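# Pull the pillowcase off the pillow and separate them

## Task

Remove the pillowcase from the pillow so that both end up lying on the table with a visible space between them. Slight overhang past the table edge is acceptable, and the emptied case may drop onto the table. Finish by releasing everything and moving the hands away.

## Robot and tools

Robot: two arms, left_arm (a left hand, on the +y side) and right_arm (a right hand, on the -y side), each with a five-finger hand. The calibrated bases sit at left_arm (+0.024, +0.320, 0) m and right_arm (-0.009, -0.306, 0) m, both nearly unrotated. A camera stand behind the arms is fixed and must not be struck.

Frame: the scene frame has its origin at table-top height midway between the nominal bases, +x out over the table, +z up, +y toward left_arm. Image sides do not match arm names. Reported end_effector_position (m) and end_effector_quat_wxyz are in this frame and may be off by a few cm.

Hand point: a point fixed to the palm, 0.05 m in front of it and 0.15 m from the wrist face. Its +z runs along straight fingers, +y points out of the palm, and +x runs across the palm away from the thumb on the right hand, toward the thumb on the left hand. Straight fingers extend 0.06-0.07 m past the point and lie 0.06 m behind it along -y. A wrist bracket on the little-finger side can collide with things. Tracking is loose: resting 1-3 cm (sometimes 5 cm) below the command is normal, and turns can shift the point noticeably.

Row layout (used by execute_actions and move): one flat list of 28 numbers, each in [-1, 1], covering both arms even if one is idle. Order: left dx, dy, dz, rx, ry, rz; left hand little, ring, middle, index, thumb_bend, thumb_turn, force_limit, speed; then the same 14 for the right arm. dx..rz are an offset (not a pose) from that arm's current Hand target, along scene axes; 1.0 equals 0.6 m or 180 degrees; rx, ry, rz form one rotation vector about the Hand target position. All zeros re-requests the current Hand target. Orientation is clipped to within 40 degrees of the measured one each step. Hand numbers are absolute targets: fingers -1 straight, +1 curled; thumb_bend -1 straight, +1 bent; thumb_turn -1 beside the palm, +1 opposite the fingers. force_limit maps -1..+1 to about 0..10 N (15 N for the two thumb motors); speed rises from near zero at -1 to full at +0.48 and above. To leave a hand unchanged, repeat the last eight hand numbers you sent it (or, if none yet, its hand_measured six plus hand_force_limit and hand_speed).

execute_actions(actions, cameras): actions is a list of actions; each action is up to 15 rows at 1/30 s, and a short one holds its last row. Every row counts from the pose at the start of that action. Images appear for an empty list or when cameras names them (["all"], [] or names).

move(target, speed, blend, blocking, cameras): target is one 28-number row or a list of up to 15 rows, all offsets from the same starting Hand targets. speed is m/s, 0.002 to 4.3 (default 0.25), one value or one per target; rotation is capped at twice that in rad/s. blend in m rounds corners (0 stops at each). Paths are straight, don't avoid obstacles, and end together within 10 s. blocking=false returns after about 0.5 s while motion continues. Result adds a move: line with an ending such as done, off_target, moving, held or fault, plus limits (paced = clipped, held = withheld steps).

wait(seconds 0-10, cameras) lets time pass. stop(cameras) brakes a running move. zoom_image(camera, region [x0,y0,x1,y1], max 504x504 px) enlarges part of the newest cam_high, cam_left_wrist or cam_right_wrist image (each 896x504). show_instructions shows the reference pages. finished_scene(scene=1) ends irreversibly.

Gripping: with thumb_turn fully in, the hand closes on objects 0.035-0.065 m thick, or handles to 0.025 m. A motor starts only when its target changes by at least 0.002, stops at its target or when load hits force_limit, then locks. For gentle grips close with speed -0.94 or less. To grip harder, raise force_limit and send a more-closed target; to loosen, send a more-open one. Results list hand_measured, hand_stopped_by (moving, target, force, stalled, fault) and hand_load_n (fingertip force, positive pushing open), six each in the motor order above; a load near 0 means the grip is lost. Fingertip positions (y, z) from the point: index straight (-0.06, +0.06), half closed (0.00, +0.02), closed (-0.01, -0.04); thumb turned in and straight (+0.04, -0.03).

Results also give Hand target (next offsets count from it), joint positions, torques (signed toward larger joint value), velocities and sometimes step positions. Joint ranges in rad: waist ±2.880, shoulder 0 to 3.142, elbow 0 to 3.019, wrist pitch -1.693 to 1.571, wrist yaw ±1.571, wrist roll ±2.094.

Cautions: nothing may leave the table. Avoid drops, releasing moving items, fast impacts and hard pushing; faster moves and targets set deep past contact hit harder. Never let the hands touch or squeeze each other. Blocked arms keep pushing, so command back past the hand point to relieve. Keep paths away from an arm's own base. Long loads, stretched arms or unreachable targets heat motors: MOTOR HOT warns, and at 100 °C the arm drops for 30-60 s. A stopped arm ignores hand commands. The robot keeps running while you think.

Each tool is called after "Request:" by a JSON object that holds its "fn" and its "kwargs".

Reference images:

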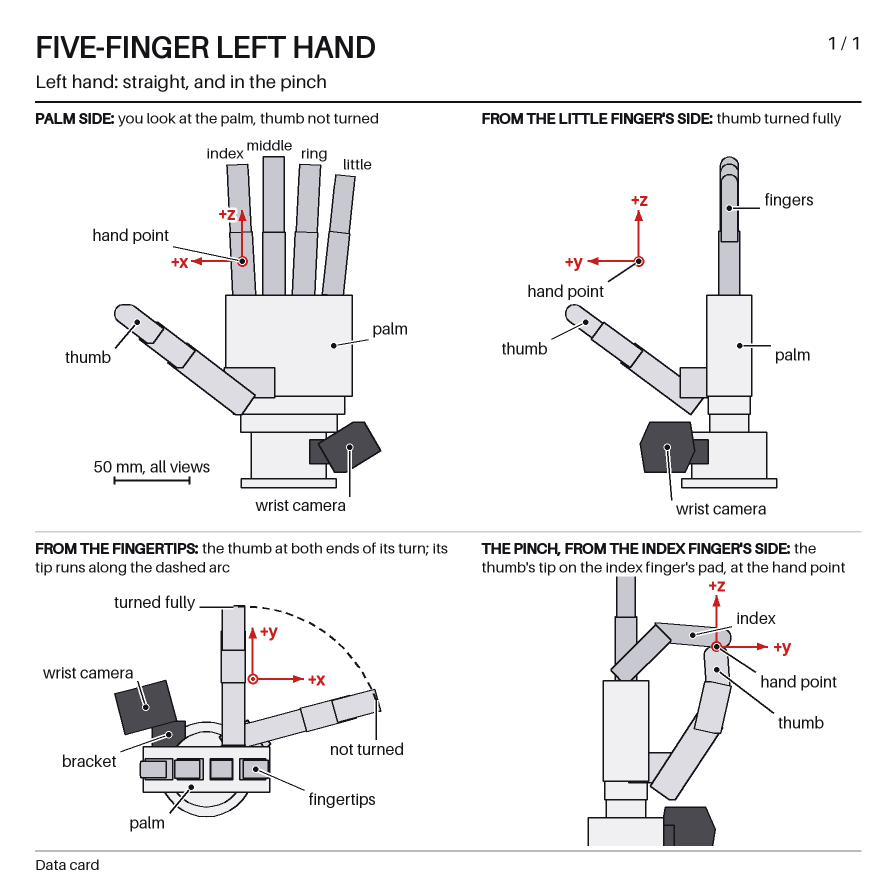

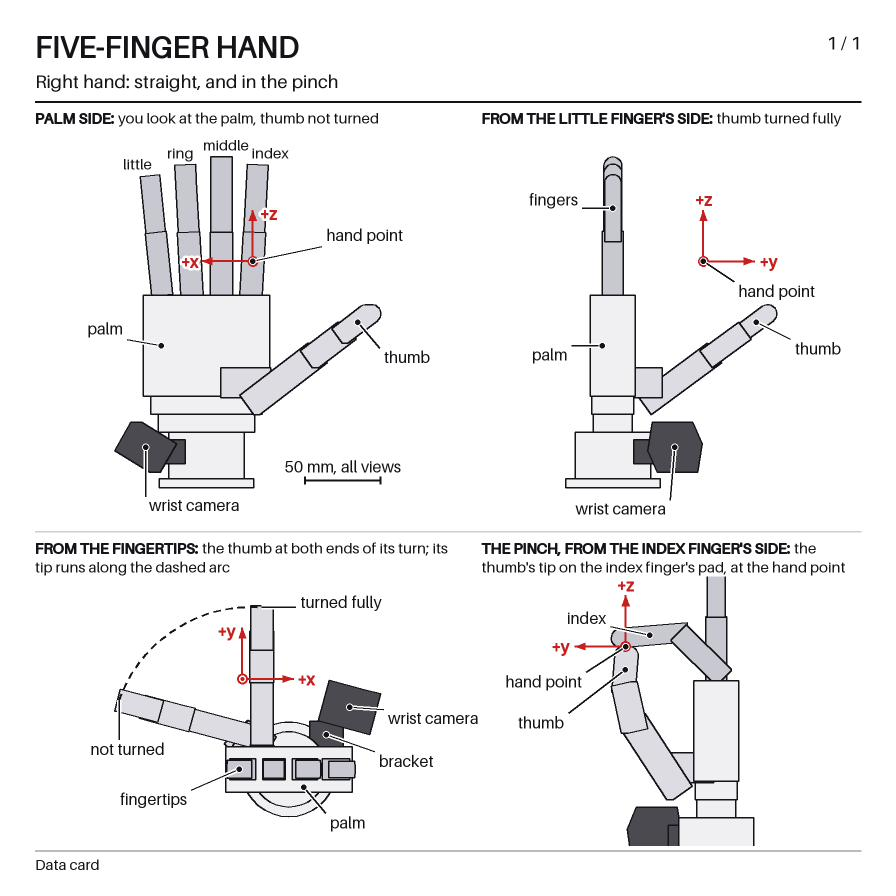

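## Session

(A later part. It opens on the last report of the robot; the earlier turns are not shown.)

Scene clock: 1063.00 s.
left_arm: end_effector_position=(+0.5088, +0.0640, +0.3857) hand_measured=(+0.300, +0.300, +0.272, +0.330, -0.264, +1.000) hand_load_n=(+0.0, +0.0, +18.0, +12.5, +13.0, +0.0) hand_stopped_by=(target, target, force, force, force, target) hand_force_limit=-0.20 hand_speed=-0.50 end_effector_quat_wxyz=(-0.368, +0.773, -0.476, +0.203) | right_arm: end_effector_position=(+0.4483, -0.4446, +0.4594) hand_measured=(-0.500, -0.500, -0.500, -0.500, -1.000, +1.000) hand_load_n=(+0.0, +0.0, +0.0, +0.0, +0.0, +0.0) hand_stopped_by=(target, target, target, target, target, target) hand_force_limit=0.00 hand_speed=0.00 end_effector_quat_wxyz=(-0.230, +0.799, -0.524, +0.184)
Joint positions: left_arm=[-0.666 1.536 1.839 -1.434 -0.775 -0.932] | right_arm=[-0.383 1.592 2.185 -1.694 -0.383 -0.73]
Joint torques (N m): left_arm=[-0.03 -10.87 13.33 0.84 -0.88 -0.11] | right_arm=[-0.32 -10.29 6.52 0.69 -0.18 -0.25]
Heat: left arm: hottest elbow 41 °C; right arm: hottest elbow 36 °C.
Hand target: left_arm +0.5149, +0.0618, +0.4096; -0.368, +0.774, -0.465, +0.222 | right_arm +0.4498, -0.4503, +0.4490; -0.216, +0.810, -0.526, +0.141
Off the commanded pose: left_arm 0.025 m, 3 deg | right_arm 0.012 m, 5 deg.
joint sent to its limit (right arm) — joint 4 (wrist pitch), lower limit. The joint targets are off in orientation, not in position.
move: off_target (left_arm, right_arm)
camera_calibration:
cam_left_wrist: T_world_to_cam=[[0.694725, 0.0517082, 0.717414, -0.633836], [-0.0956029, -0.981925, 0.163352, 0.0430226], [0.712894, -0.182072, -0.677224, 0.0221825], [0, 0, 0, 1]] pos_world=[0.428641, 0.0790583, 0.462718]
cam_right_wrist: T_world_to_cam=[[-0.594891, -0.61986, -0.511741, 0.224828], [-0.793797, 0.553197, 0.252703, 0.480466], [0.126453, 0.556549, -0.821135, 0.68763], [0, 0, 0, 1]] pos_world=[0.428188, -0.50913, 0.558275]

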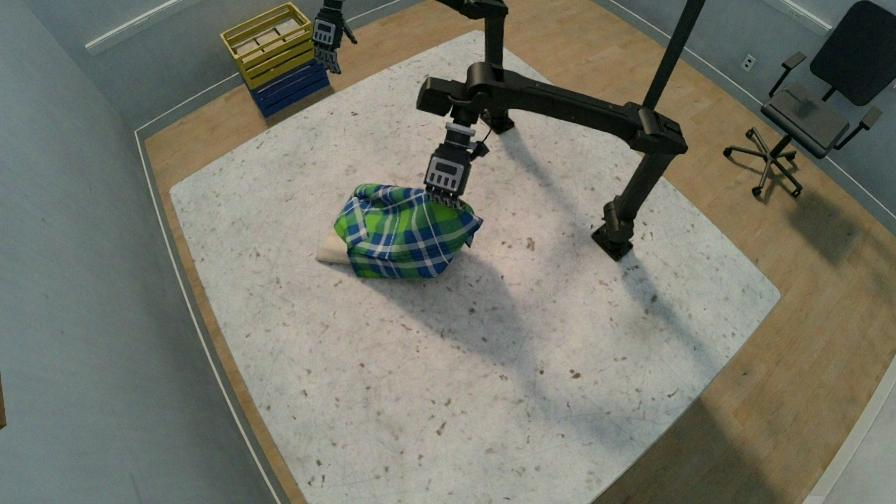

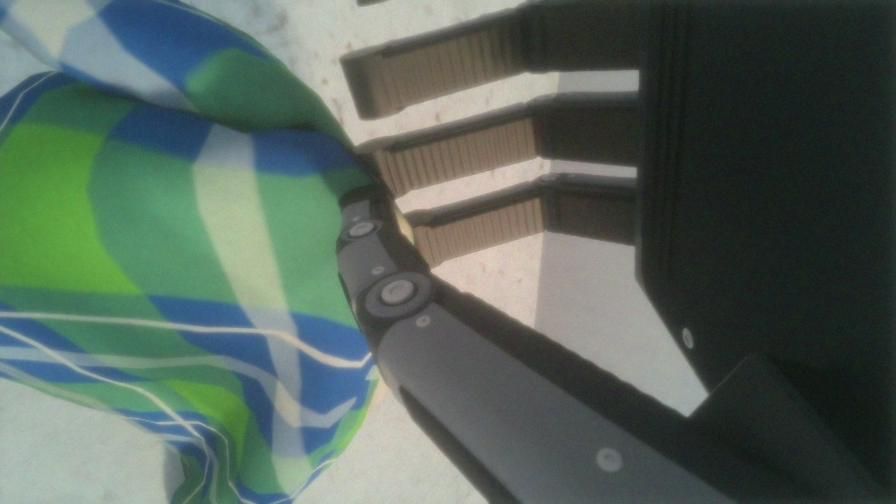

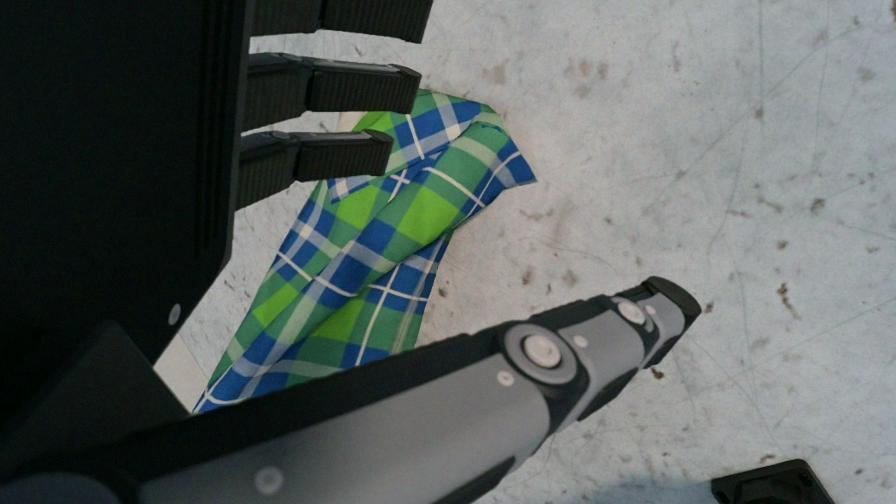

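Request:
{"fn": "move", "kwargs": {"target": [0.0, 0.0, 0.25, 0.052,-0.098,0, 0.3,0.3,0.3,0.6, 0, 1, -0.2, -0.5, 0,0,0,0,0,0, -0.5, -0.5, -0.5, -0.5, -1, 1, 0, 0], "cameras": ["cam_left_wrist", "cam_high", "cam_right_wrist"], "speed": 0.08}}

Scene clock: 1076.73 s.
left_arm: end_effector_position=(+0.5141, +0.0642, +0.5274) hand_measured=(+0.300, +0.300, +0.272, +0.330, -0.264, +1.000) hand_load_n=(+0.5, +0.0, +16.0, +10.5, +14.0, +0.0) hand_stopped_by=(target, target, force, force, force, target) hand_force_limit=-0.20 hand_speed=-0.50 end_effector_quat_wxyz=(-0.497, +0.698, -0.441, +0.268) | right_arm: end_effector_position=(+0.4483, -0.4446, +0.4594) hand_measured=(-0.500, -0.500, -0.500, -0.500, -1.000, +1.000) hand_load_n=(+0.0, +0.0, +0.0, +0.0, +0.0, +0.0) hand_stopped_by=(target, target, target, target, target, target) hand_force_limit=0.00 hand_speed=0.00 end_effector_quat_wxyz=(-0.230, +0.799, -0.524, +0.184)
Joint positions: left_arm=[-0.759 1.573 2.137 -1.457 -1.088 -0.764] | right_arm=[-0.383 1.592 2.185 -1.694 -0.383 -0.73]
Joint torques (N m): left_arm=[-0.67 -11.11 13 2.28 -1.43 -0.03] | right_arm=[-0.21 -11.28 6.45 0.7 -0.2 -0.21]
Heat: left arm: hottest elbow 43 °C; right arm: hottest elbow 36 °C.
Hand target: left_arm +0.5149, +0.0620, +0.5599; -0.497, +0.698, -0.419, +0.300 | right_arm +0.4498, -0.4503, +0.4490; -0.216, +0.810, -0.526, +0.141
Off the commanded pose: left_arm 0.032 m, 4 deg | right_arm 0.012 m, 5 deg.
joint sent to its limit (right arm) — joint 4 (wrist pitch), lower limit. The joint targets are off in orientation, not in position.
move: off_target (left_arm, right_arm)
camera_calibration:
cam_left_wrist: T_world_to_cam=[[0.468248, -0.100319, 0.877884, -0.697577], [-0.125269, -0.991036, -0.0464336, 0.14693], [0.874672, -0.0882291, -0.476617, -0.0806084], [0, 0, 0, 1]] pos_world=[0.415551, 0.0685201, 0.580794]
cam_right_wrist: T_world_to_cam=[[-0.594891, -0.61986, -0.511741, 0.224828], [-0.793797, 0.553197, 0.252703, 0.480466], [0.126453, 0.556549, -0.821135, 0.68763], [0, 0, 0, 1]] pos_world=[0.428188, -0.50913, 0.558275]

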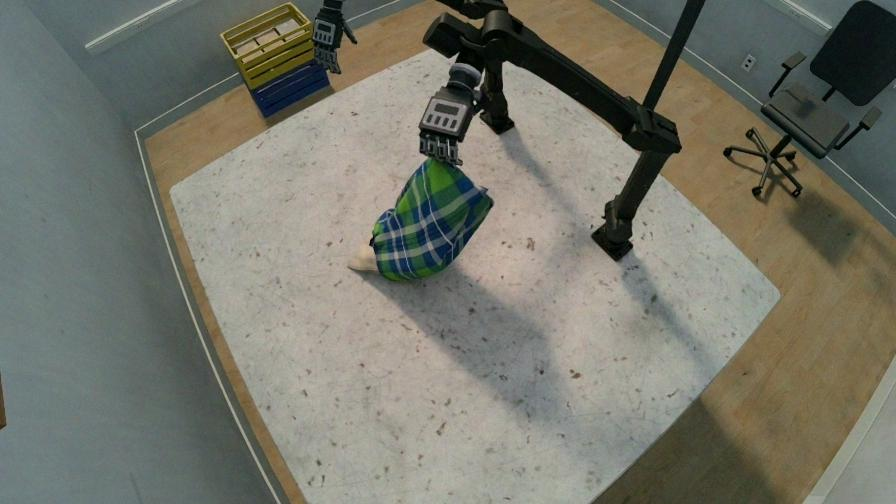

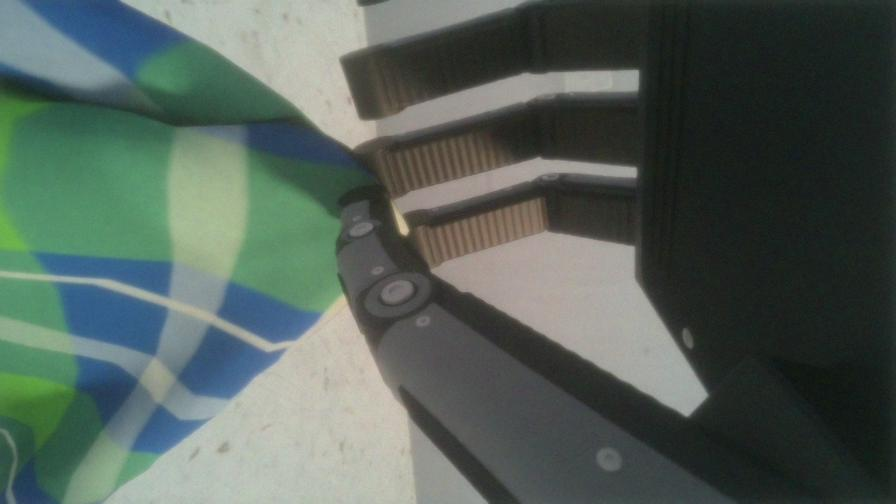

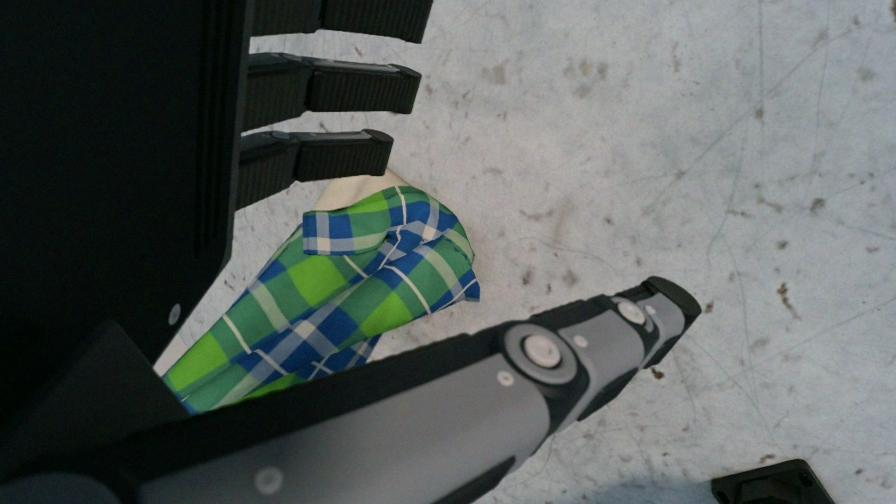

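Request:
{"fn": "move", "kwargs": {"target": [-0.05, 0.03, 0.25, 0.039,-0.074,0, 0.3,0.3,0.3,0.6, 0, 1, -0.2, -0.5, 0,0,0,0,0,0, -0.5, -0.5, -0.5, -0.5, -1, 1, 0, 0], "cameras": ["cam_left_wrist", "cam_high", "cam_right_wrist"], "speed": 0.08}}

Scene clock: 1085.53 s.
left_arm: end_effector_position=(+0.4941, +0.0740, +0.6821) hand_measured=(+0.300, +0.300, +0.272, +0.330, -0.264, +1.000) hand_load_n=(+0.0, +0.0, +14.5, +8.0, +16.0, -1.0) hand_stopped_by=(target, target, force, force, force, target) hand_force_limit=-0.20 hand_speed=-0.50 end_effector_quat_wxyz=(+0.589, -0.621, +0.403, -0.324) | right_arm: end_effector_position=(+0.4483, -0.4446, +0.4594) hand_measured=(-0.500, -0.500, -0.500, -0.500, -1.000, +1.000) hand_load_n=(+0.5, +0.0, +0.0, +0.0, +0.0, +0.0) hand_stopped_by=(target, target, target, target, target, target) hand_force_limit=0.00 hand_speed=0.00 end_effector_quat_wxyz=(-0.230, +0.799, -0.524, +0.184)
Joint positions: left_arm=[-0.834 1.597 2.425 -1.185 -1.291 -0.272] | right_arm=[-0.383 1.592 2.185 -1.694 -0.383 -0.73]
Joint torques (N m): left_arm=[-0.73 -10.99 10.03 2.84 -0.86 -0.09] | right_arm=[-1.49 -10.05 6.68 0.77 -0.23 -0.24]
Heat: left arm: hottest elbow 44 °C; right arm: hottest elbow 36 °C.
Hand target: left_arm +0.4850, +0.0798, +0.7097; +0.584, -0.627, +0.377, -0.352 | right_arm +0.4498, -0.4503, +0.4490; -0.216, +0.810, -0.526, +0.141
Off the commanded pose: left_arm 0.030 m, 4 deg | right_arm 0.012 m, 5 deg.
joint sent to its limit (right arm) — joint 4 (wrist pitch), lower limit. The joint targets are off in orientation, not in position.
move: off_target (left_arm, right_arm)
camera_calibration:
cam_left_wrist: T_world_to_cam=[[0.246689, -0.230631, 0.941251, -0.747232], [-0.114995, -0.971373, -0.207873, 0.265007], [0.962248, -0.0569592, -0.266148, -0.177611], [0, 0, 0, 1]] pos_world=[0.385714, 0.0749688, 0.71115]
cam_right_wrist: T_world_to_cam=[[-0.594891, -0.61986, -0.511741, 0.224828], [-0.793797, 0.553197, 0.252703, 0.480466], [0.126453, 0.556549, -0.821135, 0.68763], [0, 0, 0, 1]] pos_world=[0.428188, -0.50913, 0.558275]

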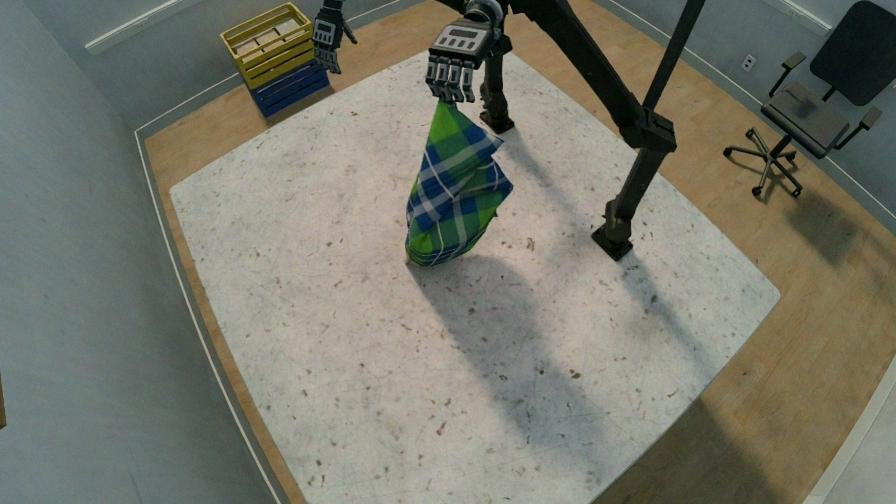

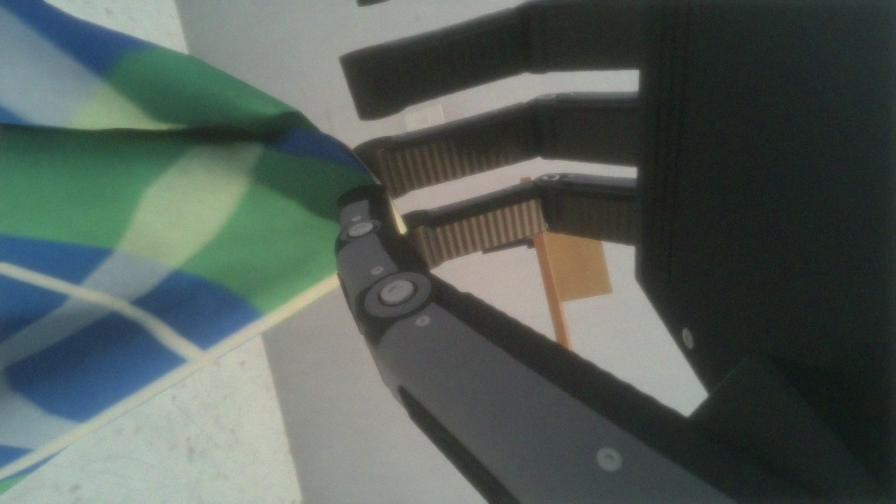

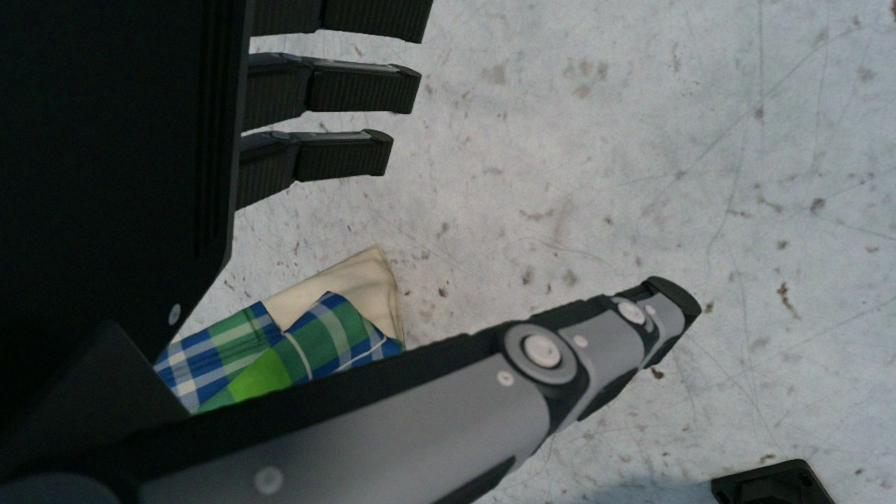

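Request:
{"fn": "wait", "kwargs": {"seconds": 3, "cameras": ["cam_high", "cam_right_wrist"]}}

Scene clock: 1095.03 s.
left_arm: end_effector_position=(+0.4940, +0.0740, +0.6821) hand_measured=(+0.300, +0.300, +0.272, +0.330, -0.264, +1.000) hand_load_n=(+0.0, +0.0, +14.5, +8.0, +16.0, -0.5) hand_stopped_by=(target, target, force, force, force, target) hand_force_limit=-0.20 hand_speed=-0.50 end_effector_quat_wxyz=(+0.589, -0.621, +0.403, -0.324) | right_arm: end_effector_position=(+0.4483, -0.4446, +0.4594) hand_measured=(-0.500, -0.500, -0.500, -0.500, -1.000, +1.000) hand_load_n=(+0.0, +0.0, +0.0, +0.0, +0.0, +0.0) hand_stopped_by=(target, target, target, target, target, target) hand_force_limit=0.00 hand_speed=0.00 end_effector_quat_wxyz=(-0.230, +0.799, -0.524, +0.184)
Joint positions: left_arm=[-0.834 1.597 2.425 -1.185 -1.291 -0.271] | right_arm=[-0.383 1.592 2.185 -1.694 -0.383 -0.73]
Joint torques (N m): left_arm=[-0.67 -10.99 10.04 2.85 -0.86 -0.08] | right_arm=[-0.56 -10.29 6.43 1.1 -0.24 -0.22]
Heat: left arm: hottest elbow 44 °C; right arm: hottest elbow 36 °C.
Hand target: left_arm +0.4849, +0.0798, +0.7097; +0.584, -0.627, +0.377, -0.352 | right_arm +0.4498, -0.4503, +0.4490; -0.216, +0.810, -0.526, +0.141
Off the commanded pose: left_arm 0.030 m, 5 deg | right_arm 0.012 m, 5 deg.
wait: 3.00 s; at rest from the start
camera_calibration:
cam_right_wrist: T_world_to_cam=[[-0.594891, -0.61986, -0.511741, 0.224828], [-0.793797, 0.553197, 0.252703, 0.480466], [0.126453, 0.556549, -0.821135, 0.68763], [0, 0, 0, 1]] pos_world=[0.428188, -0.50913, 0.558275]
Images, in order (width x height): cam_high 896x504, cam_right_wrist 896x504.

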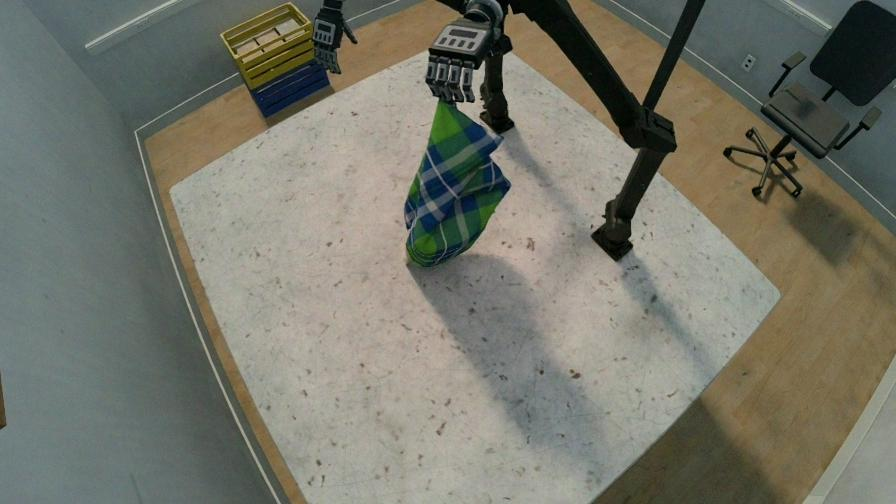

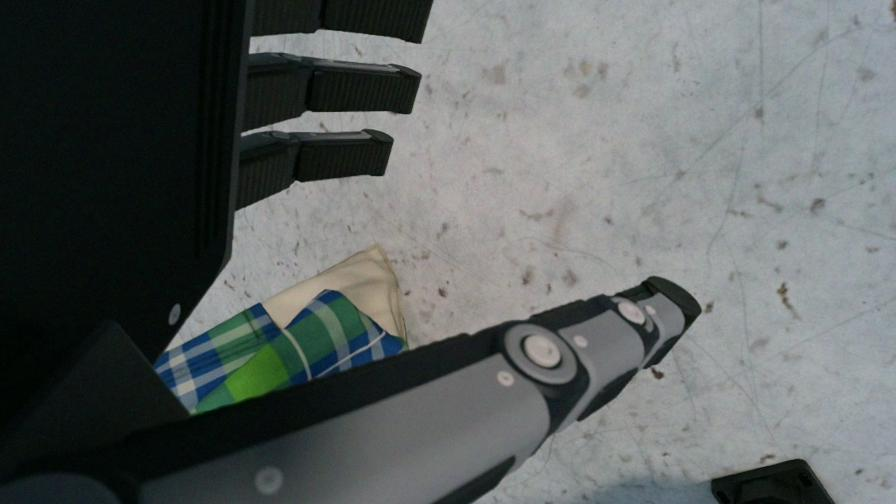

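Request:
{"fn": "move", "kwargs": {"target": [[0, 0, 0.08, 0,0,0, 0.3,0.3,0.3,0.6, 0, 1, -0.2, -0.5, 0,0,0,0,0,0, -0.5, -0.5, -0.5, -0.5, -1, 1, 0, 0],[0, 0, 0.0, 0,0,0, 0.3,0.3,0.3,0.6, 0, 1, -0.2, -0.5, 0,0,0,0,0,0, -0.5, -0.5, -0.5, -0.5, -1, 1, 0, 0],[0, 0, 0.08, 0,0,0, 0.3,0.3,0.3,0.6, 0, 1, -0.2, -0.5, 0,0,0,0,0,0, -0.5, -0.5, -0.5, -0.5, -1, 1, 0, 0],[0, 0, 0.0, 0,0,0, 0.3,0.3,0.3,0.6, 0, 1, -0.2, -0.5, 0,0,0,0,0,0, -0.5, -0.5, -0.5, -0.5, -1, 1, 0, 0],[0, 0, 0.08, 0,0,0, 0.3,0.3,0.3,0.6, 0, 1, -0.2, -0.5, 0,0,0,0,0,0, -0.5, -0.5, -0.5, -0.5, -1, 1, 0, 0]], "cameras": ["cam_high", "cam_right_wrist"], "speed": 0.3, "blend": 0.02}}

Scene clock: 1109.23 s.
left_arm: end_effector_position=(+0.4997, +0.0690, +0.7336) hand_measured=(+0.300, +0.300, +0.272, +0.330, -0.264, +1.000) hand_load_n=(+0.0, +0.0, +14.5, +7.5, +16.0, -1.0) hand_stopped_by=(target, target, force, force, force, target) hand_force_limit=-0.20 hand_speed=-0.50 end_effector_quat_wxyz=(+0.598, -0.609, +0.393, -0.342) | right_arm: end_effector_position=(+0.4483, -0.4446, +0.4594) hand_measured=(-0.500, -0.500, -0.500, -0.500, -1.000, +1.000) hand_load_n=(+0.0, +0.0, +0.0, +0.0, +0.0, +0.0) hand_stopped_by=(target, target, target, target, target, target) hand_force_limit=0.00 hand_speed=0.00 end_effector_quat_wxyz=(-0.230, +0.799, -0.524, +0.184)
Joint positions: left_arm=[-0.837 1.806 2.881 -1.263 -1.293 -0.127] | right_arm=[-0.383 1.592 2.185 -1.694 -0.383 -0.73]
Joint torques (N m): left_arm=[-0.67 -11.99 9.31 1.91 -0.6 -0.1] | right_arm=[-0.97 -10.46 6.64 0.7 -0.15 -0.26]
Heat: left arm: hottest elbow 44 °C; right arm: hottest elbow 36 °C.
Hand target: left_arm +0.4849, +0.0800, +0.7579; +0.584, -0.627, +0.377, -0.352 | right_arm +0.4498, -0.4503, +0.4490; -0.216, +0.810, -0.526, +0.141
Off the commanded pose: left_arm 0.030 m, 3 deg | right_arm 0.012 m, 5 deg.
elbow stopped short (left arm): the move would have taken joint 3 (elbow) straighter than the controller allows.
joint sent to its limit (right arm) — joint 4 (wrist pitch), lower limit. The joint targets are off in orientation, not in position.
move: off_target (left_arm, right_arm)
camera_calibration:
cam_right_wrist: T_world_to_cam=[[-0.594891, -0.61986, -0.511741, 0.224828], [-0.793797, 0.553197, 0.252703, 0.480466], [0.126453, 0.556549, -0.821135, 0.68763], [0, 0, 0, 1]] pos_world=[0.428188, -0.50913, 0.558275]
Images, in order (width x height): cam_high 896x504, cam_right_wrist 896x504.

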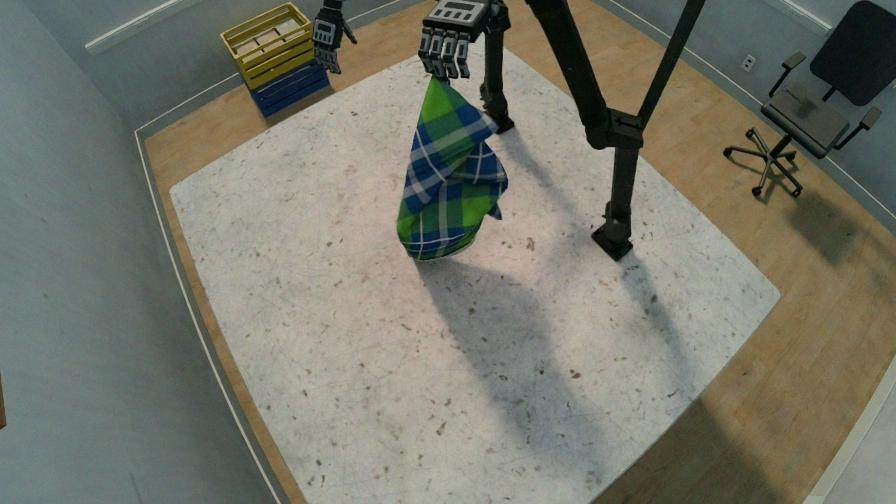

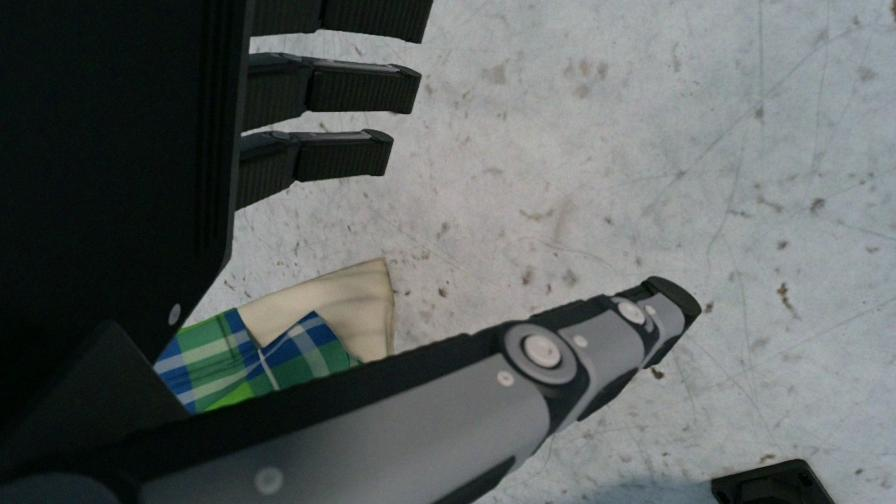

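Request:
{"fn": "move", "kwargs": {"target": [0, 0, 0, 0,0,0, 0.3,0.3,0.3,0.6, 0, 1, -0.2, -0.5, 0.05,0.1,-0.2,0,0,0, -1, -1, -1, -1, -1, -1, 0, 0], "cameras": ["cam_right_wrist"], "speed": 0.2}}

Scene clock: 1124.10 s.
left_arm: end_effector_position=(+0.4997, +0.0691, +0.7336) hand_measured=(+0.300, +0.300, +0.272, +0.330, -0.264, +1.000) hand_load_n=(+0.0, +0.0, +14.5, +7.5, +16.0, -1.0) hand_stopped_by=(target, target, force, force, force, target) hand_force_limit=-0.20 hand_speed=-0.50 end_effector_quat_wxyz=(+0.598, -0.609, +0.393, -0.342) | right_arm: end_effector_position=(+0.4817, -0.3963, +0.3231) hand_measured=(-1.000, -1.000, -1.000, -1.000, -1.000, -1.000) hand_load_n=(+0.0, +0.0, +0.0, +0.0, +0.0, -0.5) hand_stopped_by=(target, target, target, target, target, target) hand_force_limit=0.00 hand_speed=0.00 end_effector_quat_wxyz=(-0.213, +0.812, -0.527, +0.132)
Joint positions: left_arm=[-0.837 1.806 2.881 -1.263 -1.293 -0.127] | right_arm=[-0.256 1.555 1.766 -1.389 -0.327 -0.638]
Joint torques (N m): left_arm=[-0.73 -11.99 9.32 1.92 -0.6 -0.1] | right_arm=[0.38 -12.69 7.2 1.33 -0.14 0.07]
Heat: left arm: hottest elbow 43 °C; right arm: hottest elbow 36 °C.
Hand target: left_arm +0.4849, +0.0800, +0.7579; +0.584, -0.627, +0.377, -0.352 | right_arm +0.4798, -0.3903, +0.3290; -0.216, +0.810, -0.526, +0.140
Off the commanded pose: left_arm 0.031 m, 3 deg | right_arm 0.009 m, 1 deg.
elbow stopped short (left arm): the move would have taken joint 3 (elbow) straighter than the controller allows.
move: off_target (left_arm)
camera_calibration:
cam_right_wrist: T_world_to_cam=[[-0.631486, -0.624145, -0.460074, 0.204098], [-0.775025, 0.52621, 0.349913, 0.46354], [0.0236988, 0.577534, -0.816022, 0.600808], [0, 0, 0, 1]] pos_world=[0.473902, -0.46352, 0.421975]
Images, in order (width x height): cam_right_wrist 896x504.

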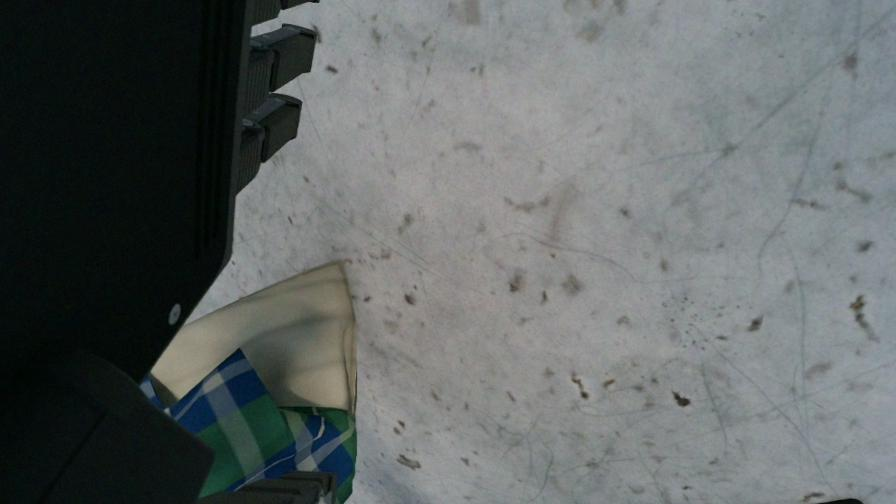

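Request:
{"fn": "move", "kwargs": {"target": [-0.208, 0.167, 0.15, 0.039,-0.074,0, 0.3,0.3,0.3,0.6, 0, 1, -0.2, -0.5, 0,0,0,0,0,0, -1, -1, -1, -1, -1, -1, 0, 0], "cameras": ["cam_high","cam_right_wrist"], "speed": 0.15}}

Scene clock: 1150.73 s.
left_arm: end_effector_position=(+0.3752, +0.1644, +0.8269) hand_measured=(+0.300, +0.300, +0.272, +0.330, -0.264, +1.000) hand_load_n=(+0.0, +0.0, +14.0, +7.5, +16.0, -1.5) hand_stopped_by=(target, target, force, force, force, target) hand_force_limit=-0.20 hand_speed=-0.50 end_effector_quat_wxyz=(+0.666, -0.545, +0.350, -0.371) | right_arm: end_effector_position=(+0.4817, -0.3963, +0.3231) hand_measured=(-1.000, -1.000, -1.000, -1.000, -1.000, -1.000) hand_load_n=(+0.0, +0.0, +0.0, +0.0, +0.0, +0.0) hand_stopped_by=(target, target, target, target, target, target) hand_force_limit=0.00 hand_speed=0.00 end_effector_quat_wxyz=(-0.213, +0.812, -0.528, +0.132)
Joint positions: left_arm=[-0.972 1.282 2.125 0.072 -1.366 0.967] | right_arm=[-0.256 1.555 1.766 -1.389 -0.327 -0.638]
Joint torques (N m): left_arm=[-0.67 -6.12 7.39 1.78 1.83 -0.12] | right_arm=[0.56 -14.51 6.99 1.59 -0.2 -0.01]
Heat: left arm: hottest elbow 41 °C; right arm: hottest elbow 36 °C.
Hand target: left_arm +0.3601, +0.1802, +0.8479; +0.661, -0.545, +0.327, -0.399 | right_arm +0.4797, -0.3904, +0.3290; -0.216, +0.810, -0.526, +0.140
Off the commanded pose: left_arm 0.030 m, 4 deg | right_arm 0.009 m, 1 deg.
move: off_target (left_arm)
camera_calibration:
cam_right_wrist: T_world_to_cam=[[-0.631877, -0.623944, -0.45981, 0.204203], [-0.774703, 0.526651, 0.349963, 0.463492], [0.0238017, 0.57735, -0.81615, 0.60073], [0, 0, 0, 1]] pos_world=[0.473801, -0.463519, 0.421975]
Images, in order (width x height): cam_high 896x504, cam_right_wrist 896x504.

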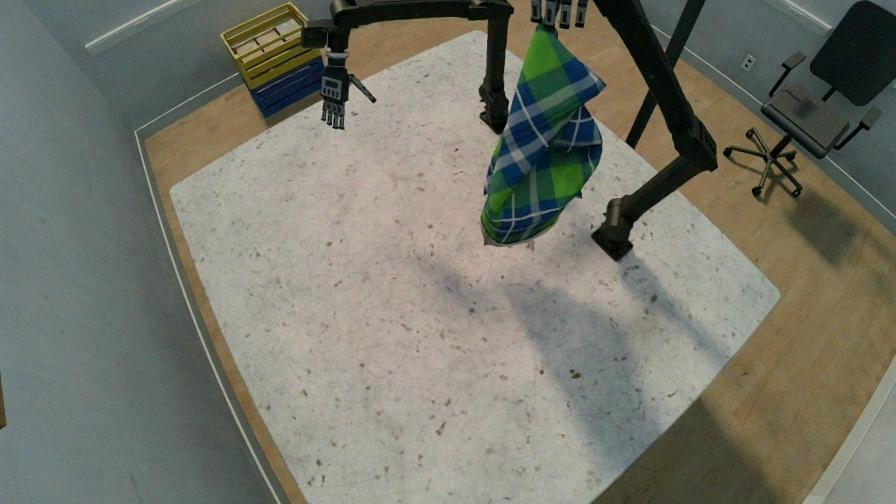

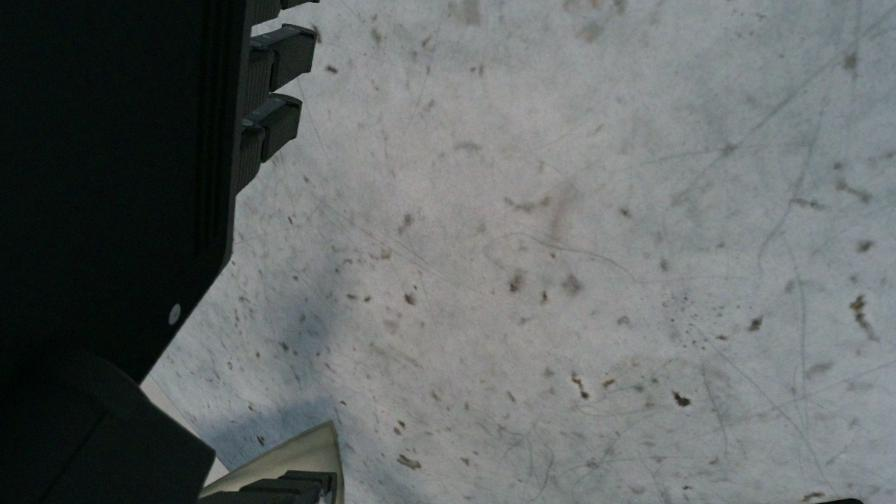

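Request:
{"fn": "move", "kwargs": {"target": [[0, 0, -0.12, 0,0,0, 0.3,0.3,0.3,0.6, 0, 1, -0.2, -0.5, 0,0,0,0,0,0, -1, -1, -1, -1, -1, -1, 0, 0],[0, 0, 0.0, 0,0,0, 0.3,0.3,0.3,0.6, 0, 1, -0.2, -0.5, 0,0,0,0,0,0,  -1, -1, -1, -1, -1, -1, 0, 0],[0, 0, -0.12, 0,0,0, 0.3,0.3,0.3,0.6, 0, 1, -0.2, -0.5, 0,0,0,0,0,0,  -1, -1, -1, -1, -1, -1, 0, 0],[0, 0, 0.0, 0,0,0, 0.3,0.3,0.3,0.6, 0, 1, -0.2, -0.5, 0,0,0,0,0,0,  -1, -1, -1, -1, -1, -1, 0, 0],[0, 0, -0.12, 0,0,0, 0.3,0.3,0.3,0.6, 0, 1, -0.2, -0.5, 0,0,0,0,0,0,  -1, -1, -1, -1, -1, -1, 0, 0],[0, 0, 0.0, 0,0,0, 0.3,0.3,0.3,0.6, 0, 1, -0.2, -0.5, 0,0,0,0,0,0,  -1, -1, -1, -1, -1, -1, 0, 0]], "cameras": ["cam_high", "cam_right_wrist"], "speed": 0.5, "blend": 0.03}}

Request:
{"fn": "zoom_image", "kwargs": {"camera": "cam_high", "region": [430, 0, 680, 300]}}

Scene clock: 1166.73 s.
left_arm: end_effector_position=(+0.3628, +0.1791, +0.8402) hand_measured=(+0.300, +0.300, +0.272, +0.330, -0.264, +1.000) hand_load_n=(+0.0, +0.0, +14.5, +8.5, +14.5, -0.5) hand_stopped_by=(target, target, force, force, force, target) hand_force_limit=-0.20 hand_speed=-0.50 end_effector_quat_wxyz=(+0.665, -0.543, +0.332, -0.392) | right_arm: end_effector_position=(+0.4817, -0.3963, +0.3231) hand_measured=(-1.000, -1.000, -1.000, -1.000, -1.000, -1.000) hand_load_n=(-0.5, +0.0, +0.0, +0.0, +0.0, +0.0) hand_stopped_by=(target, target, target, target, target, target) hand_force_limit=0.00 hand_speed=0.00 end_effector_quat_wxyz=(-0.213, +0.812, -0.528, +0.132)
Joint positions: left_arm=[-0.978 1.248 2.105 0.156 -1.344 1.018] | right_arm=[-0.256 1.555 1.766 -1.389 -0.327 -0.638]
Joint torques (N m): left_arm=[-0.44 -2.78 8.46 0.43 0.87 -0.17] | right_arm=[0.56 -13.33 7.21 1.58 -0.19 -0.01]
Heat: left arm: hottest elbow 41 °C; right arm: hottest elbow 36 °C.
Hand target: left_arm +0.3601, +0.1802, +0.8479; +0.661, -0.545, +0.327, -0.399 | right_arm +0.4797, -0.3904, +0.3290; -0.216, +0.810, -0.526, +0.140
Off the commanded pose: left_arm 0.008 m, 1 deg | right_arm 0.009 m, 1 deg.
move: done
camera_calibration:
cam_right_wrist: T_world_to_cam=[[-0.631877, -0.623944, -0.45981, 0.204203], [-0.774703, 0.526651, 0.349963, 0.463492], [0.0238017, 0.57735, -0.81615, 0.60073], [0, 0, 0, 1]] pos_world=[0.473801, -0.463519, 0.421975]
Images, in order (width x height): cam_high 896x504, cam_right_wrist 896x504.

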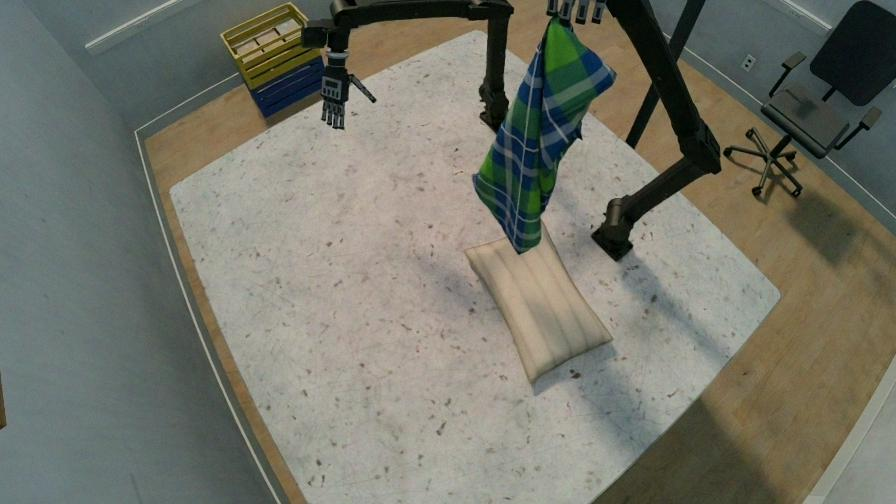

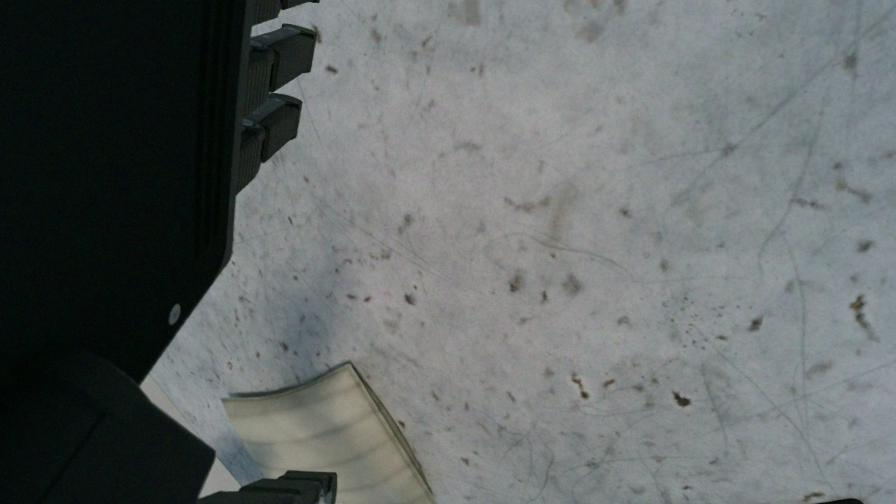

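Scaled by 1.680 from the camera's 896x504 image, which has a finer 1280x720 frame.

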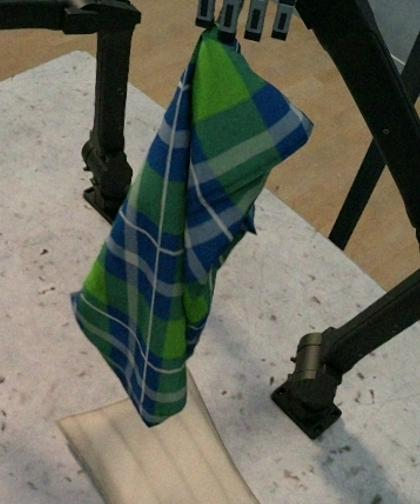

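Request:
{"fn": "move", "kwargs": {"target": [0.15, -0.384, -0.25, 0,0,-0.378, 0.3,0.3,0.3,0.6, 0, 1, -0.2, -0.5, -0.467,-0.35,0.1,0,0,0, -1, -1, -1, -1, -1, -1, 0, 0], "cameras": ["cam_high"], "speed": 0.15}}

Scene clock: 1183.73 s.
left_arm: end_effector_position=(+0.4460, -0.0509, +0.6914) hand_measured=(+0.300, +0.300, +0.272, +0.330, -0.264, +1.000) hand_load_n=(+0.0, +0.0, +14.5, +8.5, +14.5, -0.5) hand_stopped_by=(target, target, force, force, force, target) hand_force_limit=-0.20 hand_speed=-0.50 end_effector_quat_wxyz=(-0.326, +0.266, -0.586, +0.692) | right_arm: end_effector_position=(+0.2075, -0.6046, +0.3873) hand_measured=(-1.000, -1.000, -1.000, -1.000, -1.000, -1.000) hand_load_n=(+0.0, +0.0, +0.0, +0.0, +0.0, +0.0) hand_stopped_by=(target, target, target, target, target, target) hand_force_limit=0.00 hand_speed=0.00 end_effector_quat_wxyz=(-0.169, +0.792, -0.543, +0.221)
Joint positions: left_arm=[-0.664 1.23 1.767 -0.365 0.059 0.003] | right_arm=[-1.042 1.289 1.679 -1.693 -0.503 -1.37]
Joint torques (N m): left_arm=[0.5 -6.3 9.21 3.03 0.13 -0.31] | right_arm=[-1.38 -8.94 6.54 0.53 -0.29 -0.24]
Heat: left arm: hottest elbow 41 °C; right arm: hottest elbow 36 °C.
Hand target: left_arm +0.4500, -0.0502, +0.6980; -0.325, +0.269, -0.576, +0.700 | right_arm +0.1996, -0.6004, +0.3889; -0.216, +0.810, -0.526, +0.140
Off the commanded pose: left_arm 0.008 m, 2 deg | right_arm 0.009 m, 11 deg.
joint sent to its limit (right arm) — joint 4 (wrist pitch), lower limit. The joint targets are off in orientation, not in position.
move: off_target (right_arm)
Images, in order (width x height): cam_high 896x504.

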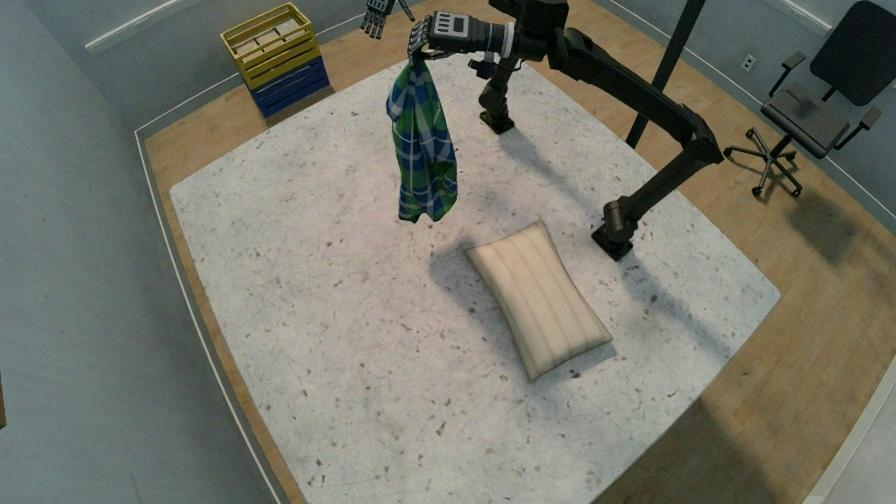

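Request:
{"fn": "move", "kwargs": {"target": [0.25, -0.283, -0.3, 0,0,0, 0.3,0.3,0.3,0.6, 0, 1, -0.2, -0.5, 0,0,0,0,0,0, -1, -1, -1, -1, -1, -1, 0, 0], "cameras": ["cam_high"], "speed": 0.15}}

Scene clock: 1192.17 s.
left_arm: end_effector_position=(+0.6000, -0.2124, +0.4845) hand_measured=(+0.300, +0.300, +0.272, +0.330, -0.264, +1.000) hand_load_n=(+0.0, +0.0, +15.0, +8.5, +14.5, +0.0) hand_stopped_by=(target, target, force, force, force, target) hand_force_limit=-0.20 hand_speed=-0.50 end_effector_quat_wxyz=(-0.319, +0.279, -0.597, +0.681) | right_arm: end_effector_position=(+0.2075, -0.6047, +0.3873) hand_measured=(-1.000, -1.000, -1.000, -1.000, -1.000, -1.000) hand_load_n=(+0.0, +0.0, +0.0, +0.0, +0.0, +0.0) hand_stopped_by=(target, target, target, target, target, target) hand_force_limit=0.00 hand_speed=0.00 end_effector_quat_wxyz=(-0.169, +0.792, -0.543, +0.221)
Joint positions: left_arm=[-0.728 1.672 1.696 0.107 -0.013 0.003] | right_arm=[-1.042 1.289 1.679 -1.693 -0.503 -1.371]
Joint torques (N m): left_arm=[-0.67 -14.15 14.04 2.93 -0.16 -0.16] | right_arm=[-1.38 -8.47 6.39 0.34 -0.3 -0.19]
Heat: left arm: hottest elbow 42 °C; right arm: hottest elbow 36 °C.
Hand target: left_arm +0.6001, -0.2201, +0.5175; -0.324, +0.269, -0.576, +0.700 | right_arm +0.1996, -0.6004, +0.3889; -0.216, +0.810, -0.526, +0.140
Off the commanded pose: left_arm 0.034 m, 4 deg | right_arm 0.009 m, 11 deg.
joint sent to its limit (right arm) — joint 4 (wrist pitch), lower limit. The joint targets are off in orientation, not in position.
move: off_target (left_arm, right_arm)
Images, in order (width x height): cam_high 896x504.

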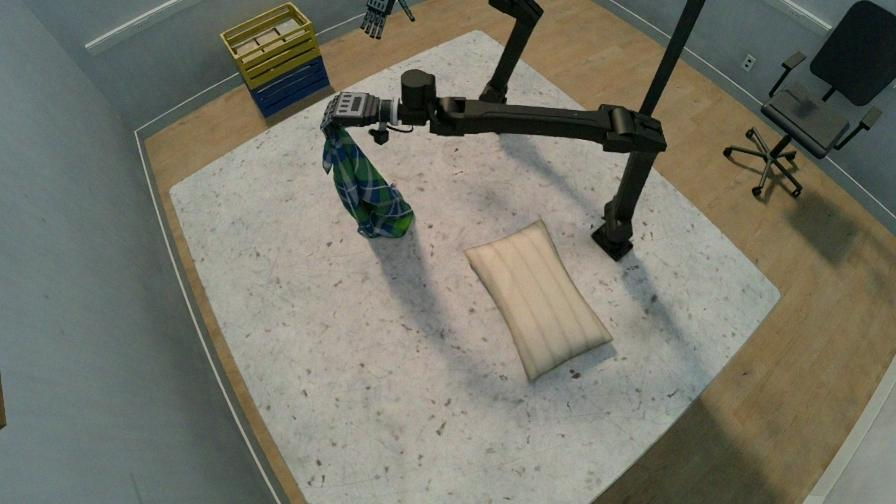

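Request:
{"fn": "move", "kwargs": {"target": [0.0, -0.02, -0.6, 0,0,0, 0.3,0.3,0.3,0.6, 0, 1, -0.2, -0.5, 0,0,0,0,0,0, -1, -1, -1, -1, -1, -1, 0, 0], "cameras": ["cam_high"], "speed": 0.15}}

Scene clock: 1200.80 s.
left_arm: end_effector_position=(+0.6023, -0.2261, +0.1652) hand_measured=(+0.300, +0.300, +0.272, +0.330, -0.264, +1.000) hand_load_n=(+0.0, +0.0, +15.0, +8.5, +14.5, +0.0) hand_stopped_by=(target, target, force, force, force, target) hand_force_limit=-0.20 hand_speed=-0.50 end_effector_quat_wxyz=(-0.326, +0.271, -0.577, +0.699) | right_arm: end_effector_position=(+0.2075, -0.6047, +0.3873) hand_measured=(-1.000, -1.000, -1.000, -1.000, -1.000, -1.000) hand_load_n=(+0.0, +0.0, +0.0, +0.0, +0.0, +0.0) hand_stopped_by=(target, target, target, target, target, target) hand_force_limit=0.00 hand_speed=0.00 end_effector_quat_wxyz=(-0.169, +0.792, -0.543, +0.221)
Joint positions: left_arm=[-0.743 2.02 1.241 0.968 -0.029 0.003] | right_arm=[-1.042 1.289 1.679 -1.693 -0.503 -1.371]
Joint torques (N m): left_arm=[-0.73 -14.92 7.83 2.82 -0.15 -0.12] | right_arm=[-1.26 -8.82 6.49 0.61 -0.32 -0.23]
Heat: left arm: hottest elbow 43 °C; right arm: hottest elbow 35 °C.
Hand target: left_arm +0.6002, -0.2321, +0.1577; -0.325, +0.269, -0.576, +0.700 | right_arm +0.1996, -0.6004, +0.3889; -0.216, +0.810, -0.526, +0.140
Off the commanded pose: left_arm 0.010 m, 0 deg | right_arm 0.009 m, 11 deg.
joint sent to its limit (right arm) — joint 4 (wrist pitch), lower limit. The joint targets are off in orientation, not in position.
move: off_target (right_arm)
Images, in order (width x height): cam_high 896x504.

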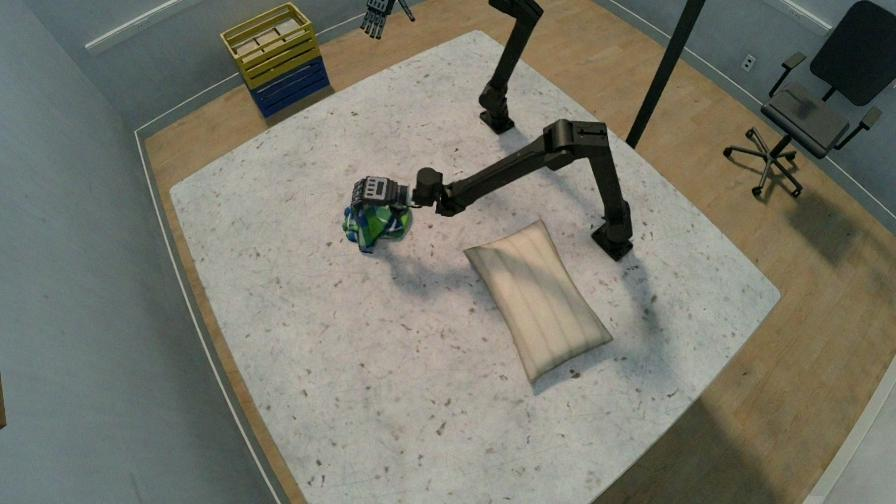

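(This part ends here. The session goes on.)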